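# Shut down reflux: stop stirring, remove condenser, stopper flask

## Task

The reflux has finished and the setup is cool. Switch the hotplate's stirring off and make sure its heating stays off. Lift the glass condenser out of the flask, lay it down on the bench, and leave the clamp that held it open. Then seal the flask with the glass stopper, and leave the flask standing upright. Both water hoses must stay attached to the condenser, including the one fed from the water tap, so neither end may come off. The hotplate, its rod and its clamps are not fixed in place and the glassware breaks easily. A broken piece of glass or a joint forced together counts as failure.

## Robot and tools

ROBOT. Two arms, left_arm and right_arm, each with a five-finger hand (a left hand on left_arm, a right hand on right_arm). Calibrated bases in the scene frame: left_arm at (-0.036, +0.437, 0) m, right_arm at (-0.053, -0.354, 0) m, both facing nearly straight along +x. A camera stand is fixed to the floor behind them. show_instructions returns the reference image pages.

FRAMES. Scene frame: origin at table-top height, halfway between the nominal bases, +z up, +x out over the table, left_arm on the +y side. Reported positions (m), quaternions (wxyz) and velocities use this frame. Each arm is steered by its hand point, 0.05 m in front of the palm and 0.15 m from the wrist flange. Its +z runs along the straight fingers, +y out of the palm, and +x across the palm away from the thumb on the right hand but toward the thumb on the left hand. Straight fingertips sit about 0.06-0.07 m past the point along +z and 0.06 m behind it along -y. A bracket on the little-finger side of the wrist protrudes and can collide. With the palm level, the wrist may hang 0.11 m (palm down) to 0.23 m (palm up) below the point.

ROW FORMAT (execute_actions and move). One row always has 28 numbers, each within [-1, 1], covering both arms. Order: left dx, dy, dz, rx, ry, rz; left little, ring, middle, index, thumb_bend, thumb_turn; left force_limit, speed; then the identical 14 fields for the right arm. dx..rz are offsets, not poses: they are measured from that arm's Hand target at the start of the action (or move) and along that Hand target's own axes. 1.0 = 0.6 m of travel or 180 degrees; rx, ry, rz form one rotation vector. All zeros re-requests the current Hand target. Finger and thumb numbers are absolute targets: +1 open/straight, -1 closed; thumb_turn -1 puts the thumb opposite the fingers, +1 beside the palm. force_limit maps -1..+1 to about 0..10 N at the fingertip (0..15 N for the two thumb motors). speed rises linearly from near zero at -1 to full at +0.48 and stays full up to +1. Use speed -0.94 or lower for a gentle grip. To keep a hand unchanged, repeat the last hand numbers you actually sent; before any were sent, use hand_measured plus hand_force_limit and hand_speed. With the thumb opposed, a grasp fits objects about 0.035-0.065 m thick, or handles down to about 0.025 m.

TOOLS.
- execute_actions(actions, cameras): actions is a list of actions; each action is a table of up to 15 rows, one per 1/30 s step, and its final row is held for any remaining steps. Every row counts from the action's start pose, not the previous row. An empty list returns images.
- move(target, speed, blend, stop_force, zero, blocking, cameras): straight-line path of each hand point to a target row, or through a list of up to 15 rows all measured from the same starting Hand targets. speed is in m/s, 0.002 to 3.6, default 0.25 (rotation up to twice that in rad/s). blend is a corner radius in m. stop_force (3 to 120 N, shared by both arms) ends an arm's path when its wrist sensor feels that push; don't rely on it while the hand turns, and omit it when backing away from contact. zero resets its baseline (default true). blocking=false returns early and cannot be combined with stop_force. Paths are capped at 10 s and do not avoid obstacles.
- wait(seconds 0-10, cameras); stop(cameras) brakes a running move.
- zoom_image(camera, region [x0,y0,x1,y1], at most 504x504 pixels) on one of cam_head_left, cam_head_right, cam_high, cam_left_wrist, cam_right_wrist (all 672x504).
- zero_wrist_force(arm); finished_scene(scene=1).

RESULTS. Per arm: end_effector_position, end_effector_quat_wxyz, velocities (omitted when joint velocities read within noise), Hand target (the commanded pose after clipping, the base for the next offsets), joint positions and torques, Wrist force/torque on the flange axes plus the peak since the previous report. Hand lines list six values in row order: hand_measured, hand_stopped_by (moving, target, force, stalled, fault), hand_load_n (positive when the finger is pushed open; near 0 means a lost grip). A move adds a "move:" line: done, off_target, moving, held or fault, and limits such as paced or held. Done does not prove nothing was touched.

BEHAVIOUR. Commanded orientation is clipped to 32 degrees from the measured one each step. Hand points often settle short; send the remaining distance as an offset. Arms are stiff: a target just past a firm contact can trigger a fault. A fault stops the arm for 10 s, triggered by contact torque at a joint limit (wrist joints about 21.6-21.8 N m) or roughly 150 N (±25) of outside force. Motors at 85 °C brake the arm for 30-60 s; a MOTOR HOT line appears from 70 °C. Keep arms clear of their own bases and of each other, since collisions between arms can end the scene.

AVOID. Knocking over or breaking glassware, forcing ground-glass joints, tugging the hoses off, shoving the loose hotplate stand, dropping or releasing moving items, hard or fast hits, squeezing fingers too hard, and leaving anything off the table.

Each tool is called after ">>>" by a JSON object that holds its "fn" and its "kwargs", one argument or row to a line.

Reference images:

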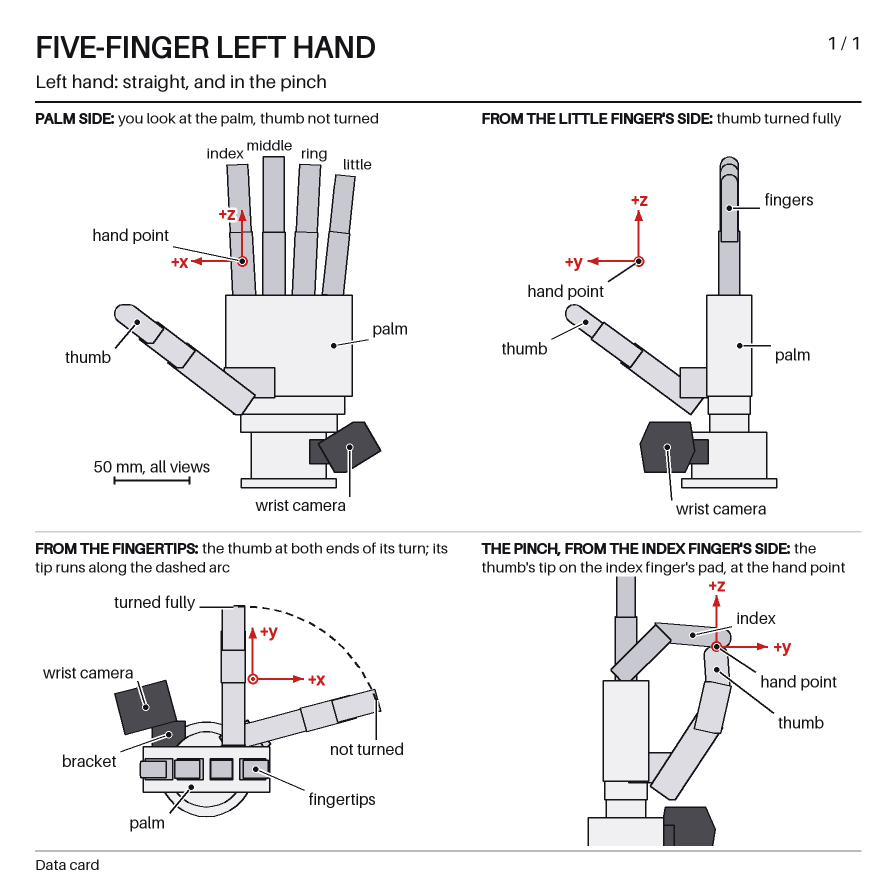

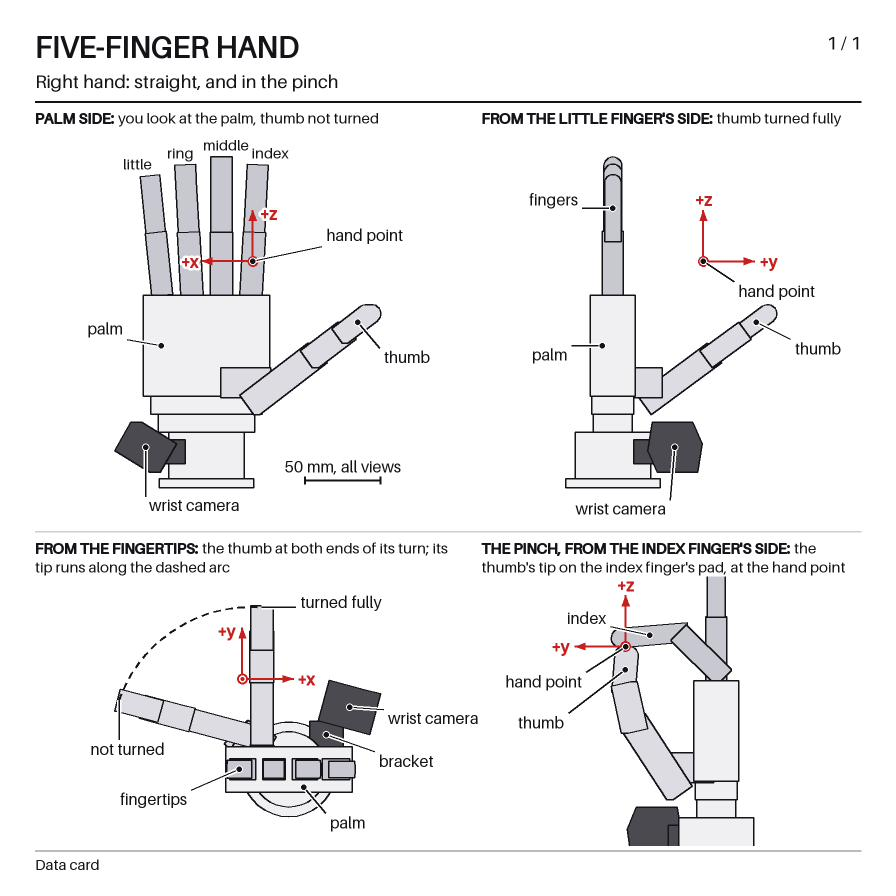

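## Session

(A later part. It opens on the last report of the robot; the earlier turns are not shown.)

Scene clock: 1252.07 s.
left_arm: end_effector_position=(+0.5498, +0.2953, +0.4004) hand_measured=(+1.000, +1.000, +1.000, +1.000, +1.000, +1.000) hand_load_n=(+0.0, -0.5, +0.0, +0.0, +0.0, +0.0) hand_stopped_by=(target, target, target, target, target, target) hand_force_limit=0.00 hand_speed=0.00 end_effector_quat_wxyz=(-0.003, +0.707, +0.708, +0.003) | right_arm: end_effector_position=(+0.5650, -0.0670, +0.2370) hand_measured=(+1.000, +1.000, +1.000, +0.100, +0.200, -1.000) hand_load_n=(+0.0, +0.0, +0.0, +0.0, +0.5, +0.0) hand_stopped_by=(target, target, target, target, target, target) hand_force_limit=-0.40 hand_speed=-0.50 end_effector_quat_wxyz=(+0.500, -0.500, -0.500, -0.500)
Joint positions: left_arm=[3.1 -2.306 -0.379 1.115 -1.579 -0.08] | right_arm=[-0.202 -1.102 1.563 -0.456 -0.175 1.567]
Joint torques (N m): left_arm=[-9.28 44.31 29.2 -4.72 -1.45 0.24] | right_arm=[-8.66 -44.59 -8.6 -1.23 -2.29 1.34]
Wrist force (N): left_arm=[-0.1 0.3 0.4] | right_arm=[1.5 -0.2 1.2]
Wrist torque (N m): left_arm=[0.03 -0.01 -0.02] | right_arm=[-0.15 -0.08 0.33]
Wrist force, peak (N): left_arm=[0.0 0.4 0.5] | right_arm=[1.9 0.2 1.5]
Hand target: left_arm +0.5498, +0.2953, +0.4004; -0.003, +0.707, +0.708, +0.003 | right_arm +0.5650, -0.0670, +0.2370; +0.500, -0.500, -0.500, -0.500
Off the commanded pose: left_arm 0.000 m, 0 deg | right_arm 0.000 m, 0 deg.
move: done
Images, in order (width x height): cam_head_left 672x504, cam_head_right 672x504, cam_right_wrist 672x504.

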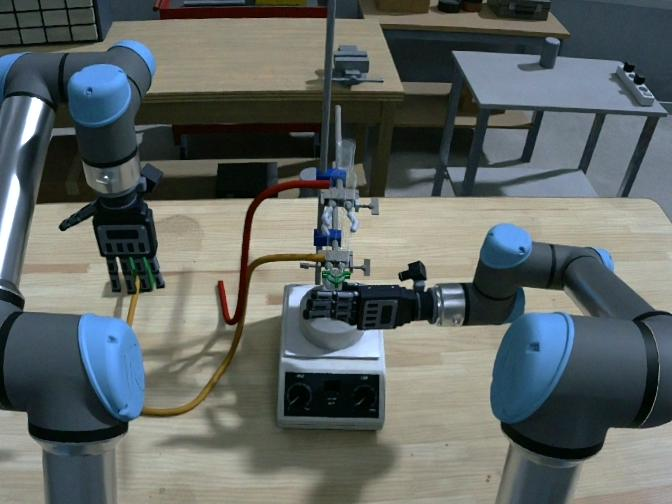

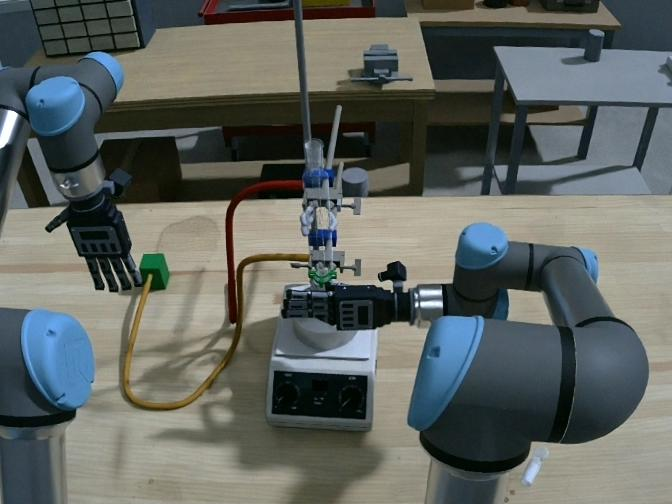

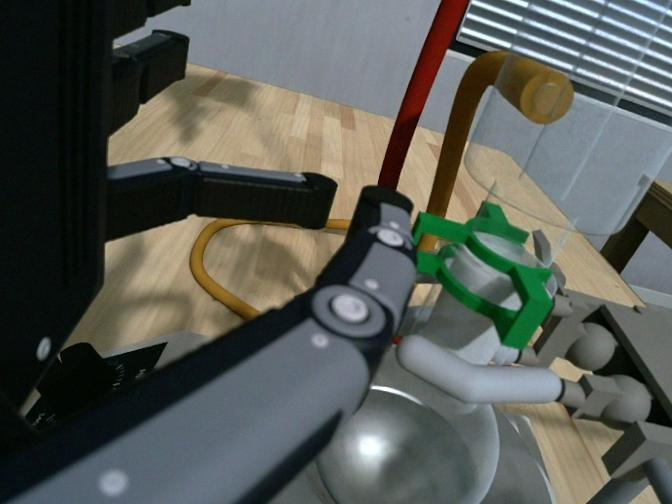

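>>> {"fn": "move", "kwargs": {
  "target": [0,0,0,0,0,0,1,1,1,1,1,1,0,0, -0.0083,0.0317,0,0,0,0,1,1,1,0.1,0.2,-1,-0.4,-0.5],
  "cameras": ["cam_right_wrist","cam_head_left","cam_head_right"],
  "speed": 0.04,
  "stop_force": 4
}}

>>> {"fn": "zoom_image", "kwargs": {
  "camera": "cam_right_wrist",
  "region": [250, 100, 500, 350]
}}

>>> {"fn": "zoom_image", "kwargs": {
  "camera": "cam_head_left",
  "region": [290, 230, 390, 330]
}}

>>> {"fn": "zoom_image", "kwargs": {
  "camera": "cam_head_right",
  "region": [280, 230, 380, 330]
}}

Scene clock: 1276.17 s.
left_arm: end_effector_position=(+0.5498, +0.2953, +0.4004) hand_measured=(+1.000, +1.000, +1.000, +1.000, +1.000, +1.000) hand_load_n=(+0.0, +0.0, +0.0, +0.0, +0.0, +0.0) hand_stopped_by=(target, target, target, target, target, target) hand_force_limit=0.00 hand_speed=0.00 end_effector_quat_wxyz=(-0.003, +0.707, +0.708, +0.003) | right_arm: end_effector_position=(+0.5840, -0.0670, +0.2320) hand_measured=(+1.000, +1.000, +1.000, +0.100, +0.200, -1.000) hand_load_n=(+0.0, +0.0, +0.0, +0.0, +0.0, +0.5) hand_stopped_by=(target, target, target, target, target, target) hand_force_limit=-0.40 hand_speed=-0.50 end_effector_quat_wxyz=(+0.500, -0.500, -0.500, -0.500)
Joint positions: left_arm=[3.1 -2.306 -0.379 1.115 -1.579 -0.08] | right_arm=[-0.196 -1.056 1.504 -0.444 -0.17 1.567]
Joint torques (N m): left_arm=[-10.68 45.46 29.96 -4.75 -1.43 0.44] | right_arm=[-7.37 -45.93 -9.26 -1.17 -2.35 1.35]
Wrist force (N): left_arm=[0.2 0.2 0.4] | right_arm=[1.4 0.0 1.2]
Wrist torque (N m): left_arm=[0.02 -0.06 0.00] | right_arm=[-0.12 -0.06 0.33]
Wrist force, peak (N): left_arm=[-0.1 0.4 0.5] | right_arm=[2.2 -0.1 1.0]
Hand target: left_arm +0.5498, +0.2953, +0.4004; -0.003, +0.707, +0.708, +0.003 | right_arm +0.5840, -0.0670, +0.2320; +0.500, -0.500, -0.500, -0.500
Off the commanded pose: left_arm 0.000 m, 0 deg | right_arm 0.000 m, 0 deg.
move: done
Images, in order (width x height): cam_head_left 672x504, cam_head_right 672x504, cam_right_wrist 672x504.

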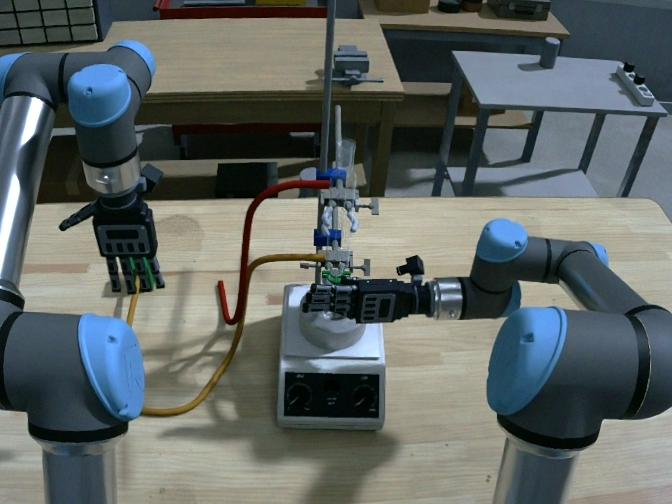

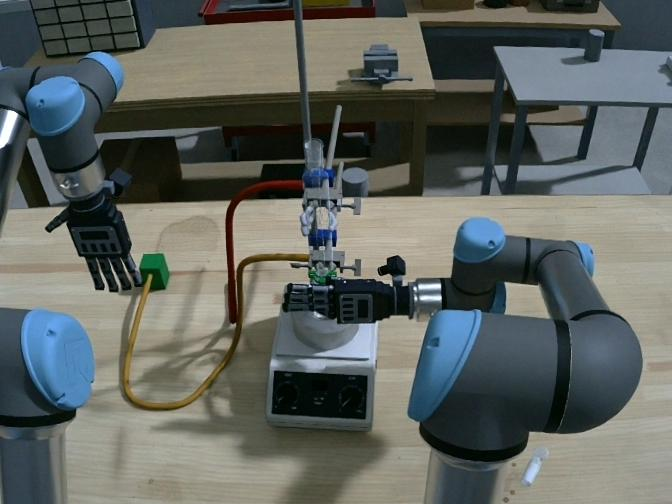

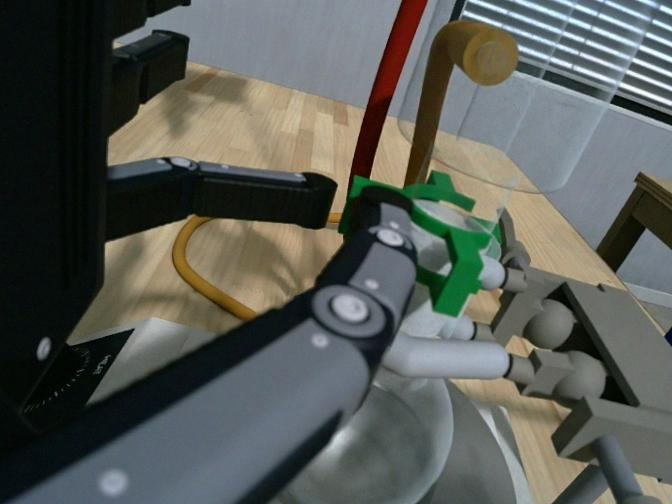

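Scaled by 2.016 from the camera's 672x504 image, which has a finer 960x720 frame.

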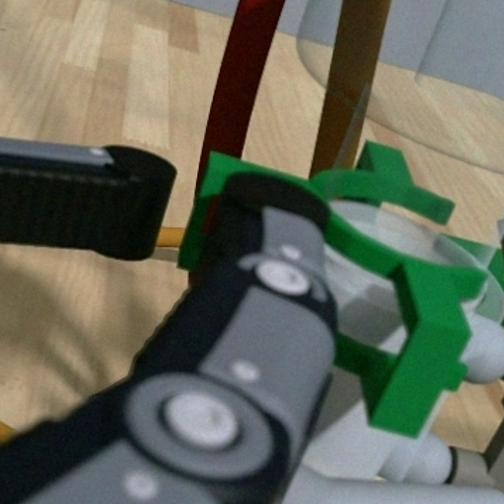

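Scaled by 5.040 from the camera's 672x504 image, which has a finer 960x720 frame.

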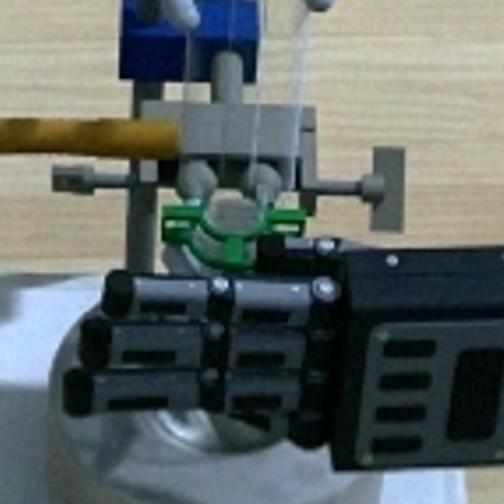

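Scaled by 5.040 from the camera's 672x504 image, which has a finer 960x720 frame.

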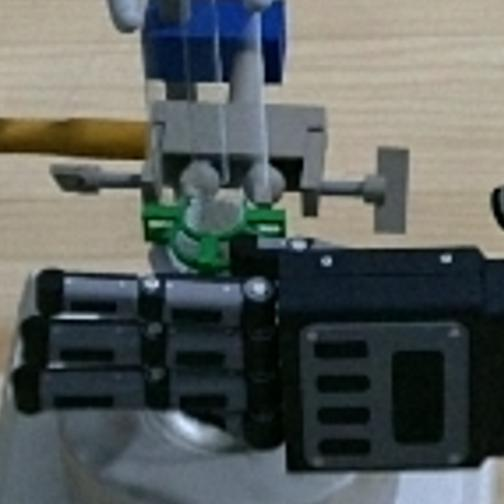

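>>> {"fn": "move", "kwargs": {
  "target": [
    [0,0,0,0,0,0,1,1,1,1,1,1,0,0, 0,0,0.005,0,0,0,1,1,1,0.1,0.2,-1,-0.4,-0.5],
    [0,0,0,0,0,0,1,1,1,1,1,1,0,0, 0,0,0.005,0,0,0,1,1,1,-0.3,-0.3,-1,-0.2,-0.88]
  ],
  "cameras": ["cam_right_wrist","cam_head_left","cam_head_right"],
  "speed": 0.05
}}

>>> {"fn": "zoom_image", "kwargs": {
  "camera": "cam_right_wrist",
  "region": [250, 100, 500, 350]
}}

>>> {"fn": "zoom_image", "kwargs": {
  "camera": "cam_head_left",
  "region": [290, 230, 390, 330]
}}

Scene clock: 1290.40 s.
left_arm: end_effector_position=(+0.5498, +0.2953, +0.4004) hand_measured=(+1.000, +1.000, +1.000, +1.000, +1.000, +1.000) hand_load_n=(+0.0, +0.0, +0.0, +0.0, +0.0, +0.0) hand_stopped_by=(target, target, target, target, target, target) hand_force_limit=0.00 hand_speed=0.00 end_effector_quat_wxyz=(-0.003, +0.707, +0.708, +0.003) | right_arm: end_effector_position=(+0.5840, -0.0640, +0.2320) hand_measured=(+1.000, +1.000, +1.000, -0.154, -0.300, -1.000) hand_load_n=(+0.0, +0.0, +0.0, +5.0, +0.0, +0.0) hand_stopped_by=(target, target, target, force, target, target) hand_force_limit=-0.20 hand_speed=-0.88 end_effector_quat_wxyz=(+0.500, -0.500, -0.500, -0.500)
Joint positions: left_arm=[3.1 -2.306 -0.379 1.115 -1.579 -0.08] | right_arm=[-0.191 -1.055 1.503 -0.444 -0.164 1.567]
Joint torques (N m): left_arm=[-9.67 45.45 29.63 -4.61 -1.5 0.48] | right_arm=[-8.76 -29.15 -31.65 -0.35 0 -1.58]
Wrist force (N): left_arm=[0.0 0.2 0.2] | right_arm=[0.7 -1.1 4.2]
Wrist torque (N m): left_arm=[0.02 -0.03 -0.01] | right_arm=[-0.13 -0.01 0.30]
Wrist force, peak (N): left_arm=[0.0 0.4 0.5] | right_arm=[1.3 -0.7 4.6]
Hand target: left_arm +0.5498, +0.2953, +0.4004; -0.003, +0.707, +0.708, +0.003 | right_arm +0.5840, -0.0640, +0.2320; +0.500, -0.500, -0.500, -0.500
Off the commanded pose: left_arm 0.000 m, 0 deg | right_arm 0.000 m, 0 deg.
move: done
Images, in order (width x height): cam_head_left 672x504, cam_head_right 672x504, cam_right_wrist 672x504.

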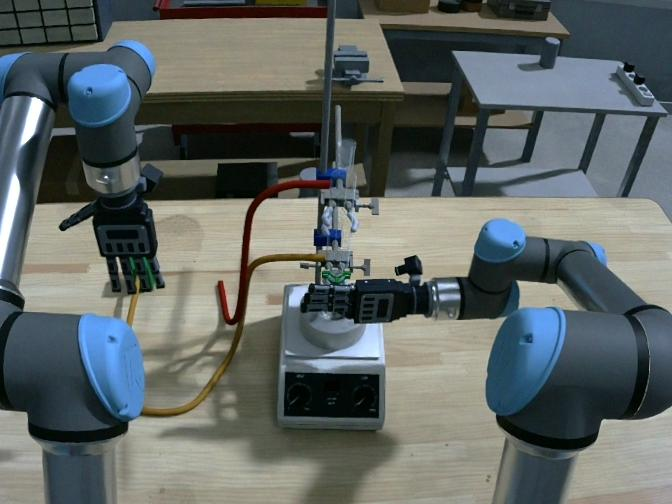

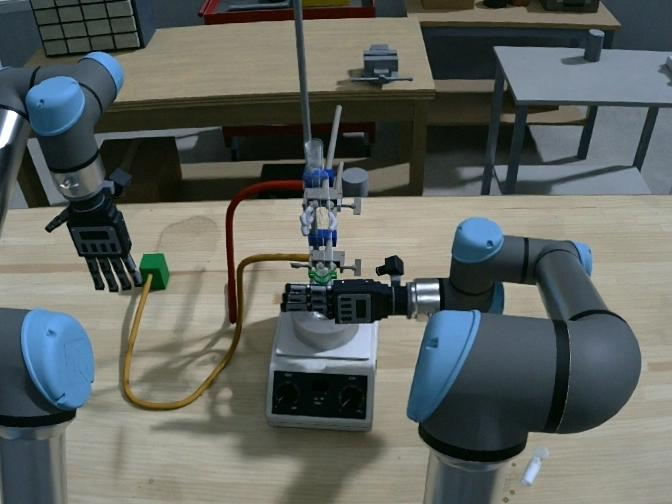

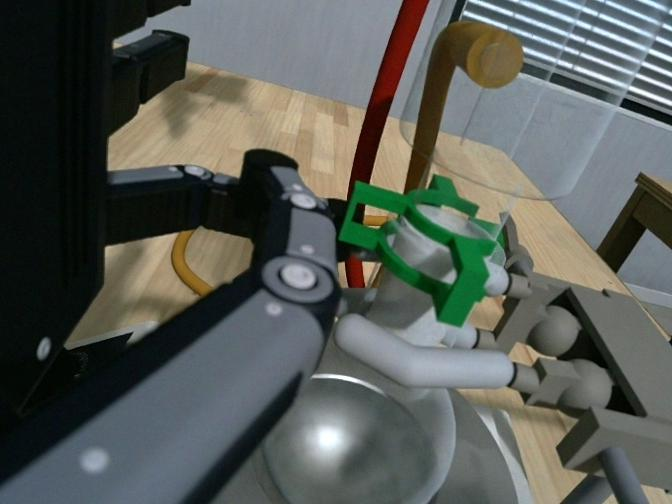

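Scaled by 2.016 from the camera's 672x504 image, which has a finer 960x720 frame.

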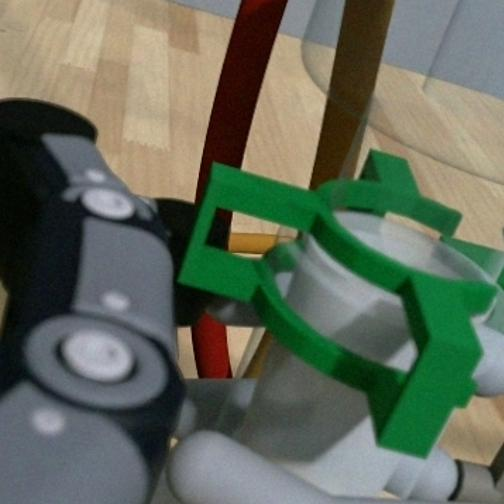

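Scaled by 5.040 from the camera's 672x504 image, which has a finer 960x720 frame.

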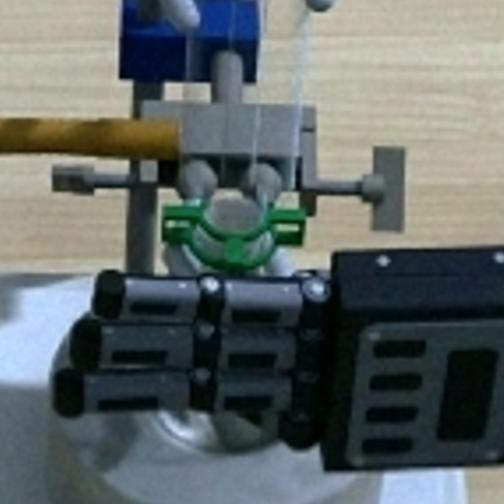

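>>> {"fn": "move", "kwargs": {
  "target": [
    [0,0,0,0,0,0,1,1,1,1,1,1,0,0, 0,0,0,0,0,0,1,1,1,0.1,-0.3,-1,-0.2,-0.5],
    [0,0,0,0,0,0,1,1,1,1,1,1,0,0, 0,0,0,0,0,0,1,1,1,0.1,0.2,-1,-0.2,-0.5],
    [0,0,0,0,0,0,1,1,1,1,1,1,0,0, 0.004,0.007,0.001,0,0,0,1,1,1,0.1,0.2,-1,-0.2,-0.5],
    [0,0,0,0,0,0,1,1,1,1,1,1,0,0, 0.004,0.007,0.001,0,0,0,1,1,1,0.1,0.0,-1,0,-0.85]
  ],
  "cameras": ["cam_right_wrist","cam_head_left","cam_head_right"],
  "speed": 0.05
}}

>>> {"fn": "zoom_image", "kwargs": {
  "camera": "cam_right_wrist",
  "region": [250, 100, 500, 350]
}}

Scene clock: 1306.30 s.
left_arm: end_effector_position=(+0.5498, +0.2953, +0.4004) hand_measured=(+1.000, +1.000, +1.000, +1.000, +1.000, +1.000) hand_load_n=(+0.0, +0.0, +0.0, +0.0, +0.0, +0.0) hand_stopped_by=(target, target, target, target, target, target) hand_force_limit=0.00 hand_speed=0.00 end_effector_quat_wxyz=(-0.003, +0.707, +0.708, +0.003) | right_arm: end_effector_position=(+0.5882, -0.0634, +0.2344) hand_measured=(+1.000, +1.000, +1.000, +0.100, +0.002, -1.000) hand_load_n=(+0.0, +0.0, +0.0, +0.0, +4.5, +0.5) hand_stopped_by=(target, target, target, target, target, target) hand_force_limit=0.00 hand_speed=-0.85 end_effector_quat_wxyz=(+0.500, -0.500, -0.500, -0.500)
Joint positions: left_arm=[3.1 -2.306 -0.379 1.115 -1.579 -0.08] | right_arm=[-0.189 -1.048 1.485 -0.433 -0.162 1.567]
Joint torques (N m): left_arm=[-10.38 44.74 29.83 -4.65 -1.52 0.31] | right_arm=[-4.66 -46.61 -8.81 2.18 -3.32 1.36]
Wrist force (N): left_arm=[0.1 0.1 0.5] | right_arm=[1.8 1.3 -4.4]
Wrist torque (N m): left_arm=[-0.01 -0.04 0.00] | right_arm=[-0.16 -0.03 0.37]
Wrist force, peak (N): left_arm=[0.1 0.3 0.5] | right_arm=[-2.4 -17.7 -8.1]
Hand target: left_arm +0.5498, +0.2953, +0.4004; -0.003, +0.707, +0.708, +0.003 | right_arm +0.5882, -0.0634, +0.2344; +0.500, -0.500, -0.500, -0.500
Off the commanded pose: left_arm 0.000 m, 0 deg | right_arm 0.000 m, 0 deg.
move: done
Images, in order (width x height): cam_head_left 672x504, cam_head_right 672x504, cam_right_wrist 672x504.

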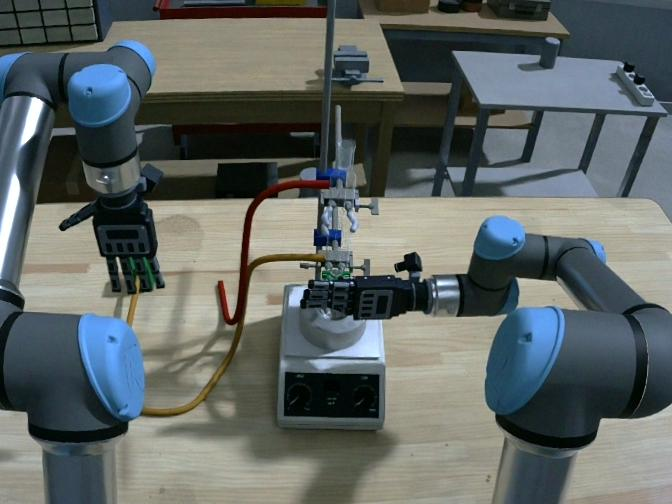

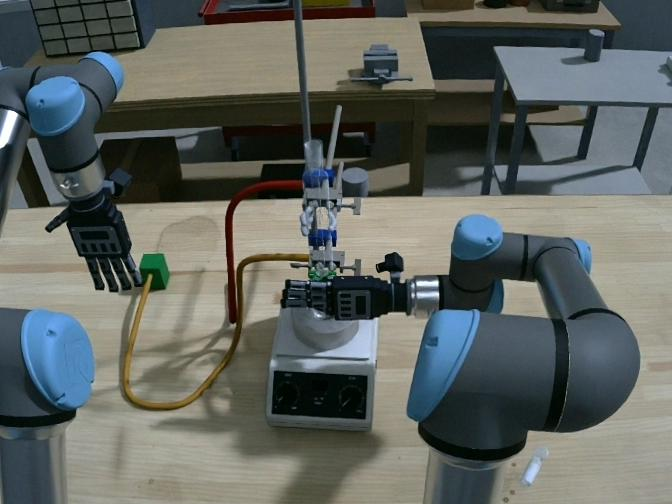

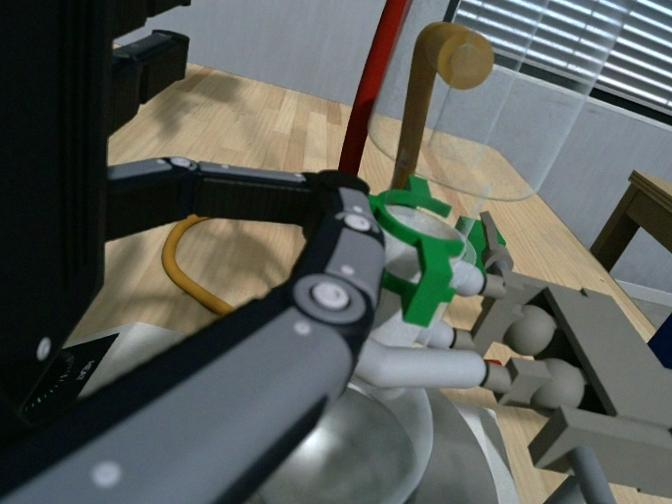

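Scaled by 2.016 from the camera's 672x504 image, which has a finer 960x720 frame.

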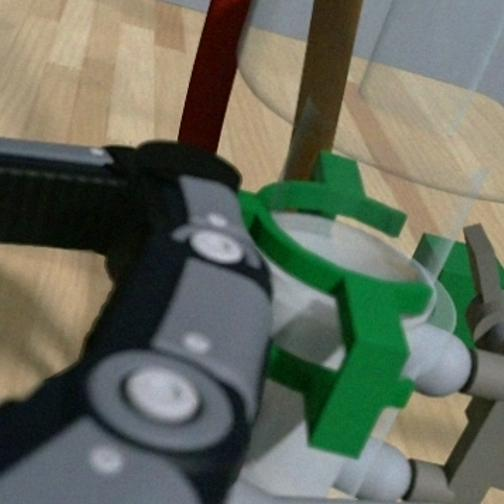

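>>> {"fn": "move", "kwargs": {
  "target": [0,0,0,0,0,0,1,1,1,1,1,1,0,0, 0,0,0,0,0,0,1,1,1,-0.5,0.0,-1,0.2,-0.88],
  "cameras": ["cam_right_wrist","cam_head_left","cam_head_right"]
}}

>>> {"fn": "zoom_image", "kwargs": {
  "camera": "cam_right_wrist",
  "region": [250, 100, 500, 350]
}}

Scene clock: 1311.13 s.
left_arm: end_effector_position=(+0.5498, +0.2953, +0.4004) hand_measured=(+1.000, +1.000, +1.000, +1.000, +1.000, +1.000) hand_load_n=(+0.0, +0.0, +0.0, +0.0, +0.0, +0.0) hand_stopped_by=(target, target, target, target, target, target) hand_force_limit=0.00 hand_speed=0.00 end_effector_quat_wxyz=(-0.003, +0.707, +0.708, +0.003) | right_arm: end_effector_position=(+0.5882, -0.0634, +0.2344) hand_measured=(+1.000, +1.000, +1.000, +0.024, +0.002, -1.000) hand_load_n=(+0.0, +0.0, +0.0, +6.0, +5.0, +0.5) hand_stopped_by=(target, target, target, force, target, target) hand_force_limit=0.20 hand_speed=-0.88 end_effector_quat_wxyz=(+0.500, -0.500, -0.500, -0.500)
Joint positions: left_arm=[3.1 -2.306 -0.379 1.115 -1.579 -0.08] | right_arm=[-0.189 -1.048 1.485 -0.433 -0.162 1.567]
Joint torques (N m): left_arm=[-9.32 45.07 29.53 -4.6 -1.47 0.22] | right_arm=[-4.57 -46.22 -9.08 2.09 -2.38 1.21]
Wrist force (N): left_arm=[0.0 0.0 0.2] | right_arm=[1.7 0.8 -1.2]
Wrist torque (N m): left_arm=[0.00 -0.03 -0.01] | right_arm=[-0.14 0.00 0.37]
Wrist force, peak (N): left_arm=[0.0 0.3 0.6] | right_arm=[1.6 1.3 -4.5]
Hand target: left_arm +0.5498, +0.2953, +0.4004; -0.003, +0.707, +0.708, +0.003 | right_arm +0.5882, -0.0634, +0.2344; +0.500, -0.500, -0.500, -0.500
Off the commanded pose: left_arm 0.000 m, 0 deg | right_arm 0.000 m, 0 deg.
move: done
Images, in order (width x height): cam_head_left 672x504, cam_head_right 672x504, cam_right_wrist 672x504.

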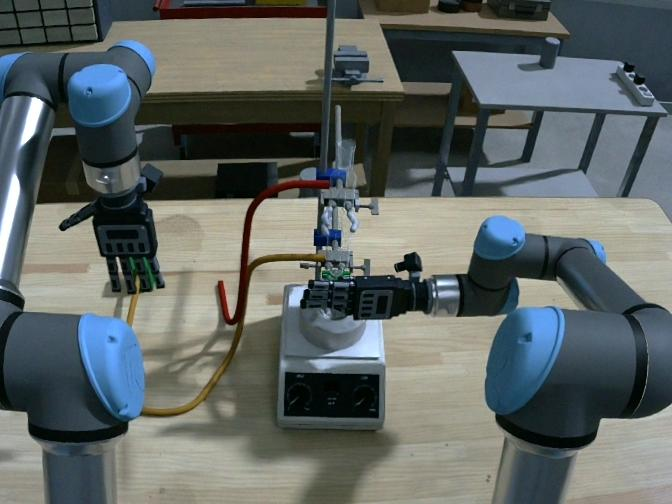

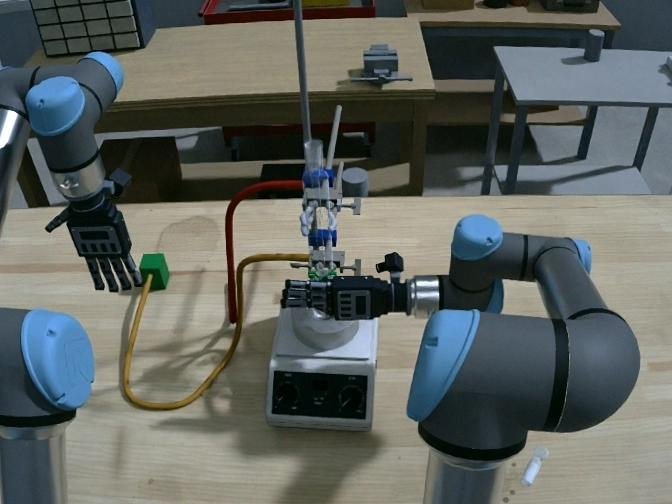

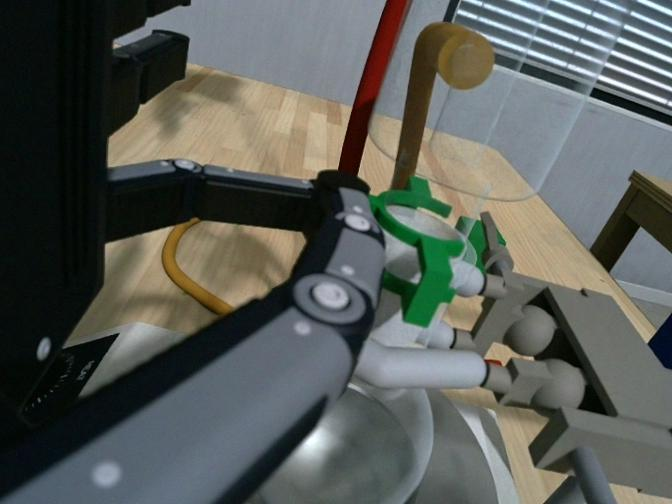

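Scaled by 2.016 from the camera's 672x504 image, which has a finer 960x720 frame.

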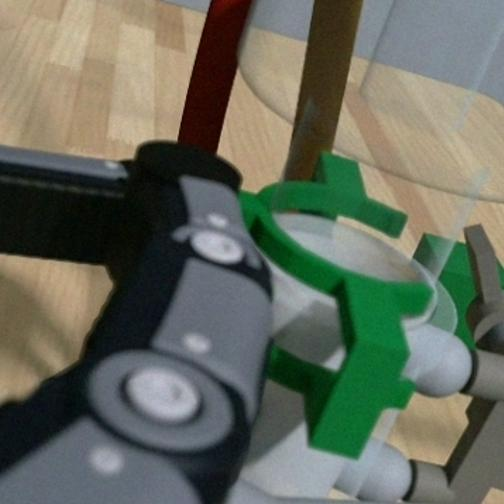

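>>> {"fn": "move", "kwargs": {
  "target": [
    [0,0,0,0,0,0,1,1,1,1,1,1,0,0, 0,0,0,0,0,0,1,1,1,-0.6,-0.4,-1,0.7,-0.88]
  ],
  "cameras": ["cam_right_wrist"]
}}

>>> {"fn": "zoom_image", "kwargs": {
  "camera": "cam_right_wrist",
  "region": [250, 100, 500, 350]
}}

Scene clock: 1319.47 s.
left_arm: end_effector_position=(+0.5498, +0.2953, +0.4004) hand_measured=(+1.000, +1.000, +1.000, +1.000, +1.000, +1.000) hand_load_n=(+0.0, +0.0, +0.0, +0.0, +0.0, +0.0) hand_stopped_by=(target, target, target, target, target, target) hand_force_limit=0.00 hand_speed=0.00 end_effector_quat_wxyz=(-0.003, +0.707, +0.708, +0.003) | right_arm: end_effector_position=(+0.5882, -0.0634, +0.2344) hand_measured=(+1.000, +1.000, +1.000, +0.016, -0.400, -1.000) hand_load_n=(+0.0, +0.0, +0.0, +2.5, +0.0, +0.0) hand_stopped_by=(target, target, target, force, target, target) hand_force_limit=0.70 hand_speed=-0.88 end_effector_quat_wxyz=(+0.500, -0.500, -0.500, -0.500)
Joint positions: left_arm=[3.1 -2.306 -0.379 1.115 -1.579 -0.08] | right_arm=[-0.189 -1.048 1.485 -0.433 -0.162 1.567]
Joint torques (N m): left_arm=[-8.79 44.61 27.94 -4.68 -1.61 0.33] | right_arm=[-5.08 -44.93 -10.44 -0.93 2.34 0.5]
Wrist force (N): left_arm=[0.0 0.1 0.4] | right_arm=[1.6 -0.6 2.2]
Wrist torque (N m): left_arm=[0.00 -0.03 -0.01] | right_arm=[-0.14 -0.07 0.34]
Wrist force, peak (N): left_arm=[0.1 0.4 0.5] | right_arm=[1.4 -0.3 3.9]
Hand target: left_arm +0.5498, +0.2953, +0.4004; -0.003, +0.707, +0.708, +0.003 | right_arm +0.5882, -0.0634, +0.2344; +0.500, -0.500, -0.500, -0.500
Off the commanded pose: left_arm 0.000 m, 0 deg | right_arm 0.000 m, 0 deg.
move: done
Images, in order (width x height): cam_right_wrist 672x504.

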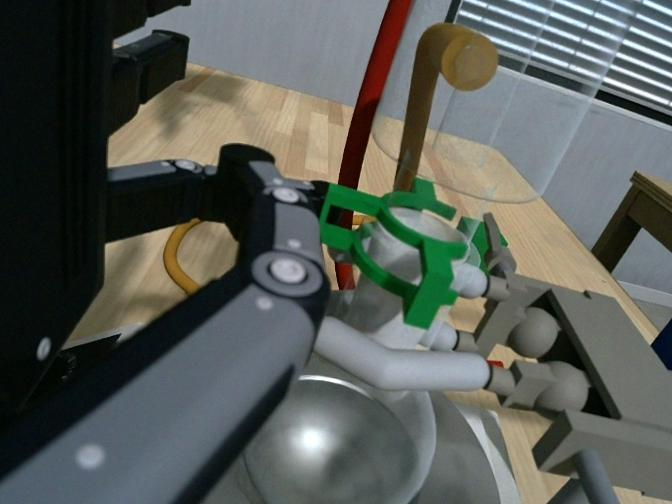

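Scaled by 2.016 from the camera's 672x504 image, which has a finer 960x720 frame.

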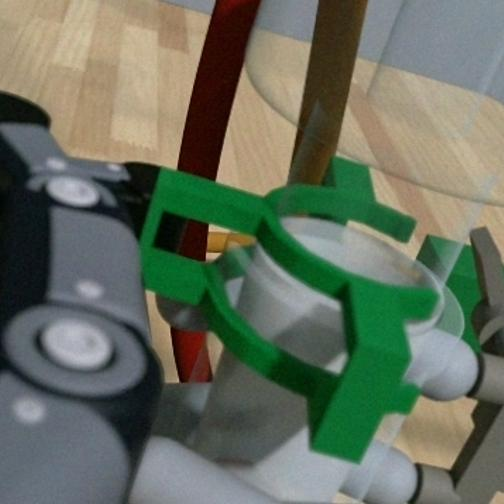

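>>> {"fn": "move", "kwargs": {
  "target": [
    [0,0,0,0,0,0,1,1,1,1,1,1,0,0, 0.006,-0.055,-0.007,0,0,0,1,1,1,0.1,-0.4,-1,0.7,-0.5],
    [0,0,0,0,0,0,1,1,1,1,1,1,0,0, 0.006,-0.055,-0.007,0,0,0,1,1,1,0.12,0.0,-1,0.2,-0.5],
    [0,0,0,0,0,0,1,1,1,1,1,1,0,0, 0.006,-0.0087,-0.007,0,0,0,1,1,1,0.12,0.0,-1,0.2,-0.5],
    [0,0,0,0,0,0,1,1,1,1,1,1,0,0, 0.006,-0.0087,-0.0018,0,0,0,1,1,1,0.12,0.0,-1,0.2,-0.5]
  ],
  "cameras": ["cam_right_wrist"],
  "speed": 0.06
}}

>>> {"fn": "zoom_image", "kwargs": {
  "camera": "cam_right_wrist",
  "region": [250, 100, 500, 350]
}}

Scene clock: 1362.00 s.
left_arm: end_effector_position=(+0.5498, +0.2953, +0.4004) hand_measured=(+1.000, +1.000, +1.000, +1.000, +1.000, +1.000) hand_load_n=(+0.0, +0.0, +0.0, +0.0, +0.0, +0.0) hand_stopped_by=(target, target, target, target, target, target) hand_force_limit=0.00 hand_speed=0.00 end_effector_quat_wxyz=(-0.003, +0.707, +0.708, +0.003) | right_arm: end_effector_position=(+0.5829, -0.0644, +0.2380) hand_measured=(+1.000, +1.000, +1.000, +0.120, +0.000, -1.000) hand_load_n=(+0.0, +0.0, +0.0, +0.0, +0.0, +0.0) hand_stopped_by=(target, target, target, target, target, target) hand_force_limit=0.20 hand_speed=-0.50 end_effector_quat_wxyz=(+0.500, -0.500, -0.500, -0.500) end_effector_velocity=(+0.000, -0.002, +0.000) end_effector_angular_velocity=(+0.000, -0.001, +0.003)
Joint positions: left_arm=[3.1 -2.306 -0.379 1.115 -1.579 -0.08] | right_arm=[-0.192 -1.064 1.5 -0.432 -0.165 1.567]
Joint velocities: left_arm=[within noise] | right_arm=[-0.003 0 -0.001 -0.001 -0.006 0]
Joint torques (N m): left_arm=[-9.74 45.66 28.64 -4.54 -1.67 0.06] | right_arm=[-7.19 -30.93 -31.43 2.06 -2.35 0.4]
Wrist force (N): left_arm=[0.0 0.2 0.4] | right_arm=[1.7 -0.4 0.7]
Wrist torque (N m): left_arm=[0.02 -0.04 -0.01] | right_arm=[-0.15 -0.08 0.34]
Wrist force, peak (N): left_arm=[0.1 0.2 0.6] | right_arm=[2.1 -0.7 2.3]
Hand target: left_arm +0.5498, +0.2953, +0.4004; -0.003, +0.707, +0.708, +0.003 | right_arm +0.5830, -0.0645, +0.2380; +0.500, -0.500, -0.500, -0.500
Off the commanded pose: left_arm 0.000 m, 0 deg | right_arm 0.000 m, 0 deg.
move: done
Images, in order (width x height): cam_right_wrist 672x504.

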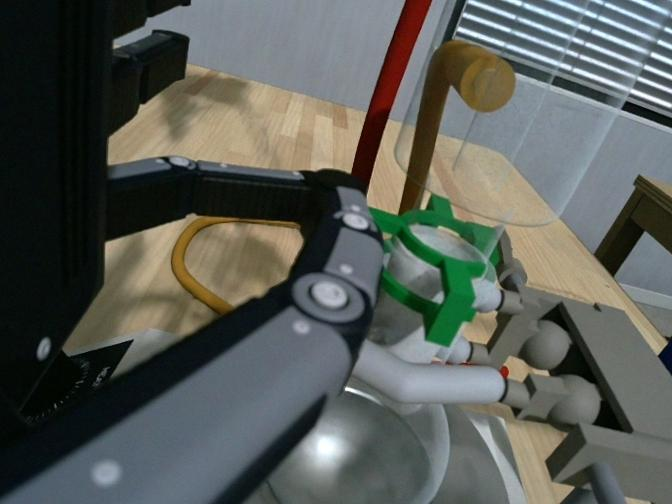

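Scaled by 2.016 from the camera's 672x504 image, which has a finer 960x720 frame.

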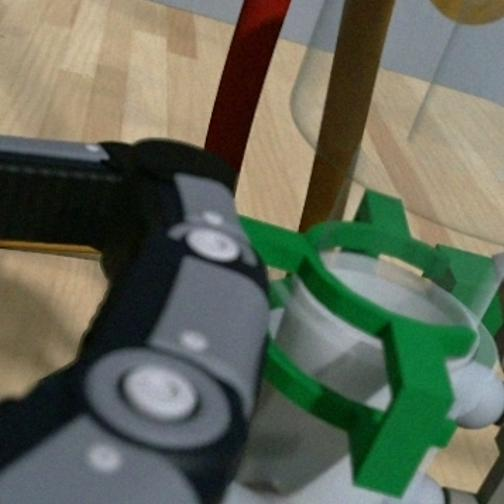

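>>> {"fn": "move", "kwargs": {
  "target": [0,0,0,0,0,0,1,1,1,1,1,1,0,0, 0,0,0,0,0,0,1,1,1,-0.5,0.0,-1,0.4,-0.88],
  "cameras": ["cam_right_wrist"]
}}

>>> {"fn": "zoom_image", "kwargs": {
  "camera": "cam_right_wrist",
  "region": [250, 100, 500, 350]
}}

Scene clock: 1367.10 s.
left_arm: end_effector_position=(+0.5498, +0.2953, +0.4004) hand_measured=(+1.000, +1.000, +1.000, +1.000, +1.000, +1.000) hand_load_n=(+0.0, +0.0, +0.0, +0.0, +0.0, +0.0) hand_stopped_by=(target, target, target, target, target, target) hand_force_limit=0.00 hand_speed=0.00 end_effector_quat_wxyz=(-0.003, +0.707, +0.708, +0.003) | right_arm: end_effector_position=(+0.5829, -0.0645, +0.2380) hand_measured=(+1.000, +1.000, +1.000, -0.144, +0.000, -1.000) hand_load_n=(+0.0, +0.0, +0.0, +9.0, +0.0, +0.0) hand_stopped_by=(target, target, target, force, target, target) hand_force_limit=0.40 hand_speed=-0.88 end_effector_quat_wxyz=(+0.500, -0.500, -0.500, -0.500)
Joint positions: left_arm=[3.1 -2.306 -0.379 1.115 -1.579 -0.08] | right_arm=[-0.192 -1.064 1.499 -0.432 -0.165 1.567]
Joint torques (N m): left_arm=[-9.78 45.21 30.08 -4.81 -1.57 0.11] | right_arm=[-7.93 -27.51 -30.86 -0.92 -1.36 1.36]
Wrist force (N): left_arm=[0.1 0.3 0.4] | right_arm=[1.1 -1.4 6.1]
Wrist torque (N m): left_arm=[0.02 -0.05 -0.01] | right_arm=[-0.12 -0.05 0.33]
Wrist force, peak (N): left_arm=[0.2 0.3 0.5] | right_arm=[1.0 -1.7 6.2]
Hand target: left_arm +0.5498, +0.2953, +0.4004; -0.003, +0.707, +0.708, +0.003 | right_arm +0.5830, -0.0645, +0.2380; +0.500, -0.500, -0.500, -0.500
Off the commanded pose: left_arm 0.000 m, 0 deg | right_arm 0.000 m, 0 deg.
move: done
Images, in order (width x height): cam_right_wrist 672x504.

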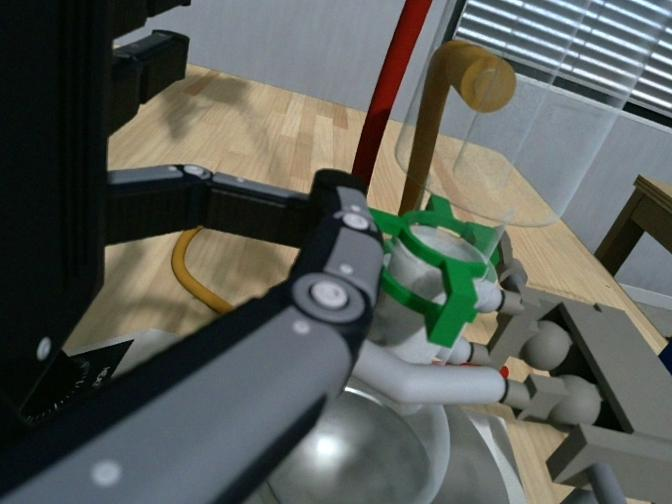

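Scaled by 2.016 from the camera's 672x504 image, which has a finer 960x720 frame.

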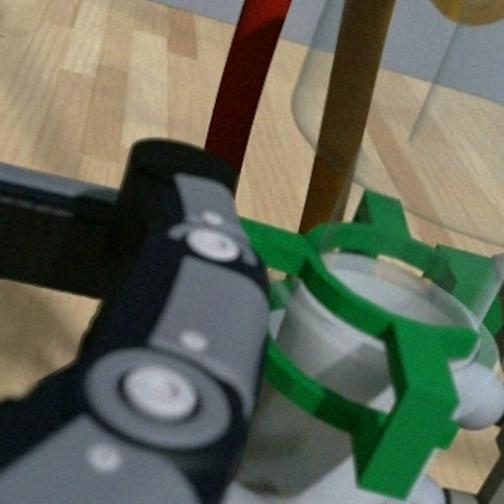

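>>> {"fn": "move", "kwargs": {
  "target": [
    [0,0,0,0,0,0,1,1,1,1,1,1,0,0, 0,0,0.003,0,0,0,1,1,1,-0.5,0.0,-1,0.4,-0.88],
    [0,0,0,0,0,0,1,1,1,1,1,1,0,0, 0,0,0.003,0,0,0,1,1,1,-0.6,0.0,-1,0.5,-0.86]
  ],
  "cameras": [],
  "speed": 0.03
}}

Scene clock: 1373.63 s.
left_arm: end_effector_position=(+0.5498, +0.2953, +0.4004) hand_measured=(+1.000, +1.000, +1.000, +1.000, +1.000, +1.000) hand_load_n=(+0.0, +0.0, +0.0, +0.0, -0.5, +0.0) hand_stopped_by=(target, target, target, target, target, target) hand_force_limit=0.00 hand_speed=0.00 end_effector_quat_wxyz=(-0.003, +0.707, +0.708, +0.003) | right_arm: end_effector_position=(+0.5830, -0.0626, +0.2380) hand_measured=(+1.000, +1.000, +1.000, -0.168, +0.000, -1.000) hand_load_n=(+0.5, +0.0, +0.0, +8.5, +0.0, +0.0) hand_stopped_by=(target, target, target, force, target, target) hand_force_limit=0.50 hand_speed=-0.86 end_effector_quat_wxyz=(+0.500, -0.500, -0.500, -0.500)
Joint positions: left_arm=[3.1 -2.306 -0.379 1.115 -1.579 -0.08] | right_arm=[-0.189 -1.063 1.499 -0.431 -0.162 1.567]
Joint torques (N m): left_arm=[-9.4 44.64 29.62 -4.68 -1.63 0.04] | right_arm=[-2.58 -27.61 -28.87 1.64 -1.72 -1.4]
Wrist force (N): left_arm=[0.1 0.4 0.3] | right_arm=[1.2 -0.8 5.5]
Wrist torque (N m): left_arm=[0.05 -0.04 -0.02] | right_arm=[-0.10 -0.06 0.34]
Wrist force, peak (N): left_arm=[0.0 0.4 0.6] | right_arm=[1.2 -1.5 6.2]
Hand target: left_arm +0.5498, +0.2953, +0.4004; -0.003, +0.707, +0.708, +0.003 | right_arm +0.5830, -0.0627, +0.2380; +0.500, -0.500, -0.500, -0.500
Off the commanded pose: left_arm 0.000 m, 0 deg | right_arm 0.000 m, 0 deg.
move: done
No camera images: "cameras" was empty.

>>> {"fn": "move", "kwargs": {
  "target": [
    [0,0,0,0,0,0,1,1,1,1,1,1,0,0, 0,0,0.004,0,0,0,1,1,1,-0.6,0.0,-1,0.5,-0.86],
    [0,0,0,0,0,0,1,1,1,1,1,1,0,0, 0,0,0.004,0,0,0,1,1,1,-0.7,0.0,-1,0.45,-0.86]
  ],
  "cameras": ["cam_right_wrist"],
  "speed": 0.03
}}

>>> {"fn": "zoom_image", "kwargs": {
  "camera": "cam_right_wrist",
  "region": [250, 100, 500, 350]
}}

Scene clock: 1381.50 s.
left_arm: end_effector_position=(+0.5498, +0.2953, +0.4004) hand_measured=(+1.000, +1.000, +1.000, +1.000, +1.000, +1.000) hand_load_n=(-0.5, +0.0, +0.0, +0.0, +0.0, +0.0) hand_stopped_by=(target, target, target, target, target, target) hand_force_limit=0.00 hand_speed=0.00 end_effector_quat_wxyz=(-0.003, +0.707, +0.708, +0.003) | right_arm: end_effector_position=(+0.5829, -0.0602, +0.2380) hand_measured=(+1.000, +1.000, +1.000, -0.204, +0.000, -1.000) hand_load_n=(+0.0, +0.0, +0.0, +10.0, -2.0, +0.0) hand_stopped_by=(target, target, target, force, target, target) hand_force_limit=0.45 hand_speed=-0.86 end_effector_quat_wxyz=(+0.500, -0.500, -0.500, -0.500)
Joint positions: left_arm=[3.1 -2.306 -0.379 1.115 -1.579 -0.08] | right_arm=[-0.185 -1.063 1.498 -0.431 -0.158 1.567]
Joint torques (N m): left_arm=[-10.86 44.89 28.98 -4.75 -1.39 -0.01] | right_arm=[-8.56 -28.41 -31.53 1.36 -1.55 -1.49]
Wrist force (N): left_arm=[0.1 0.3 0.2] | right_arm=[1.3 -2.1 5.5]
Wrist torque (N m): left_arm=[0.03 -0.06 0.00] | right_arm=[-0.13 -0.08 0.34]
Wrist force, peak (N): left_arm=[0.0 0.5 0.5] | right_arm=[1.0 -2.2 6.0]
Hand target: left_arm +0.5498, +0.2953, +0.4004; -0.003, +0.707, +0.708, +0.003 | right_arm +0.5830, -0.0603, +0.2380; +0.500, -0.500, -0.500, -0.500
Off the commanded pose: left_arm 0.000 m, 0 deg | right_arm 0.000 m, 0 deg.
move: done
Images, in order (width x height): cam_right_wrist 672x504.

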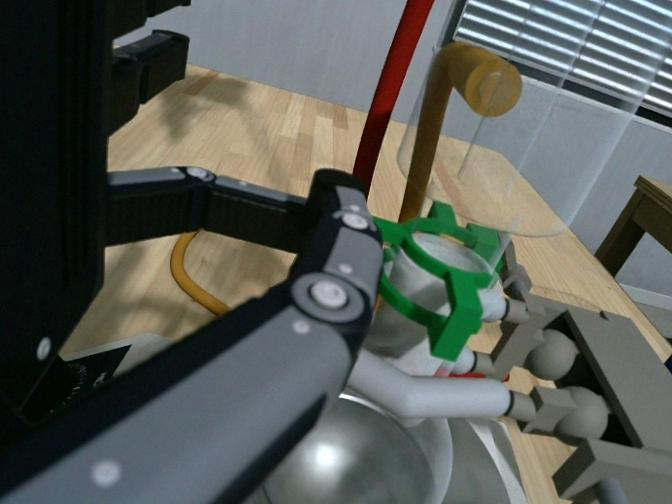

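Scaled by 2.016 from the camera's 672x504 image, which has a finer 960x720 frame.

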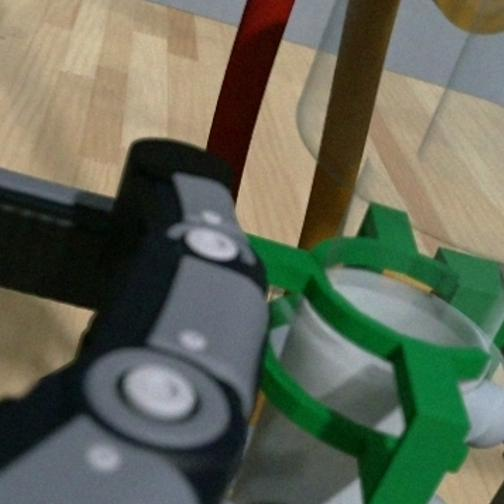

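>>> {"fn": "move", "kwargs": {
  "target": [
    [0,0,0,0,0,0,1,1,1,1,1,1,0,0, 0,0,0,0,0,0,1,1,1,0.12,0.0,-1,0.4,-0.5],
    [0,0,0,0,0,0,1,1,1,1,1,1,0,0, 0.0017,-0.0383,-0.0112,0,0,0,1,1,1,0.12,0.0,-1,0.4,-0.5],
    [0,0,0,0,0,0,1,1,1,1,1,1,0,0, 0.0017,-0.0383,-0.0112,0,0,0,1,1,1,0.12,0.1,-1,0.4,-0.5],
    [0,0,0,0,0,0,1,1,1,1,1,1,0,0, 0.0017,0.0067,-0.0112,0,0,0,1,1,1,0.12,0.1,-1,0.4,-0.5],
    [0,0,0,0,0,0,1,1,1,1,1,1,0,0, 0.0017,0.0067,-0.0052,0,0,0,1,1,1,0.12,0.1,-1,0.4,-0.5]
  ],
  "cameras": ["cam_right_wrist"],
  "speed": 0.06
}}

>>> {"fn": "zoom_image", "kwargs": {
  "camera": "cam_right_wrist",
  "region": [250, 100, 500, 350]
}}

Scene clock: 1416.00 s.
left_arm: end_effector_position=(+0.5498, +0.2953, +0.4004) hand_measured=(+1.000, +1.000, +1.000, +1.000, +1.000, +1.000) hand_load_n=(+0.0, +0.0, +0.0, +0.0, +0.0, +0.0) hand_stopped_by=(target, target, target, target, target, target) hand_force_limit=0.00 hand_speed=0.00 end_effector_quat_wxyz=(-0.003, +0.707, +0.708, +0.003) | right_arm: end_effector_position=(+0.5870, -0.0633, +0.2391) hand_measured=(+1.000, +1.000, +1.000, +0.120, +0.100, -1.000) hand_load_n=(+0.0, +0.0, +0.0, +0.0, +0.0, +0.5) hand_stopped_by=(target, target, target, target, target, target) hand_force_limit=0.40 hand_speed=-0.50 end_effector_quat_wxyz=(+0.500, -0.500, -0.500, -0.500)
Joint positions: left_arm=[3.1 -2.306 -0.379 1.115 -1.579 -0.08] | right_arm=[-0.189 -1.056 1.484 -0.424 -0.162 1.567]
Joint torques (N m): left_arm=[-10.12 45.5 29.37 -4.61 -1.63 -0.17] | right_arm=[-8.01 -27.55 -31.55 1.87 -2.23 -0.11]
Wrist force (N): left_arm=[0.1 0.1 0.2] | right_arm=[1.6 -0.4 0.6]
Wrist torque (N m): left_arm=[0.01 -0.05 0.00] | right_arm=[-0.14 -0.06 0.34]
Wrist force, peak (N): left_arm=[0.1 0.3 0.6] | right_arm=[1.3 -1.7 6.2]
Hand target: left_arm +0.5498, +0.2953, +0.4004; -0.003, +0.707, +0.708, +0.003 | right_arm +0.5870, -0.0634, +0.2391; +0.500, -0.500, -0.500, -0.500
Off the commanded pose: left_arm 0.000 m, 0 deg | right_arm 0.000 m, 0 deg.
move: done
Images, in order (width x height): cam_right_wrist 672x504.

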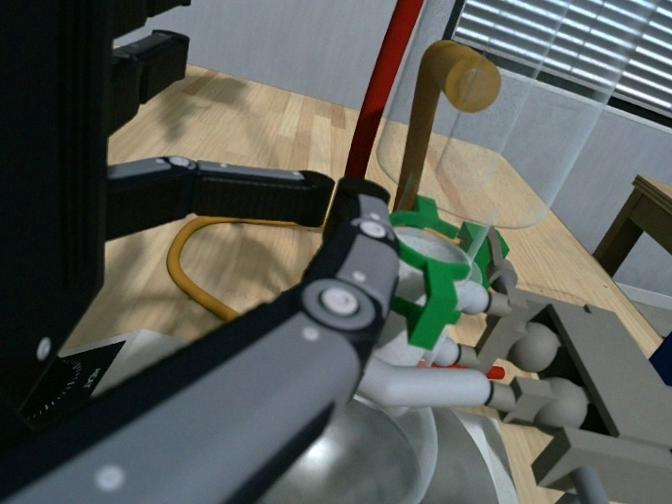

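Scaled by 2.016 from the camera's 672x504 image, which has a finer 960x720 frame.

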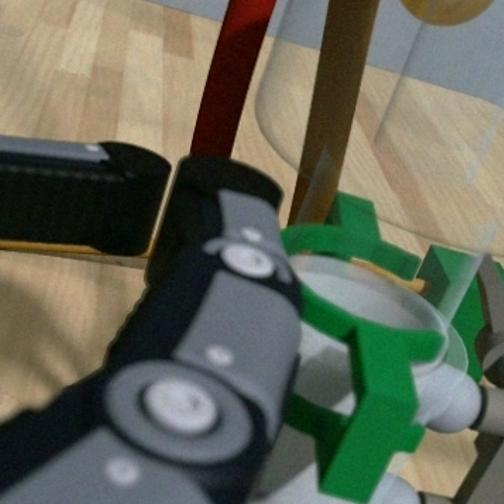

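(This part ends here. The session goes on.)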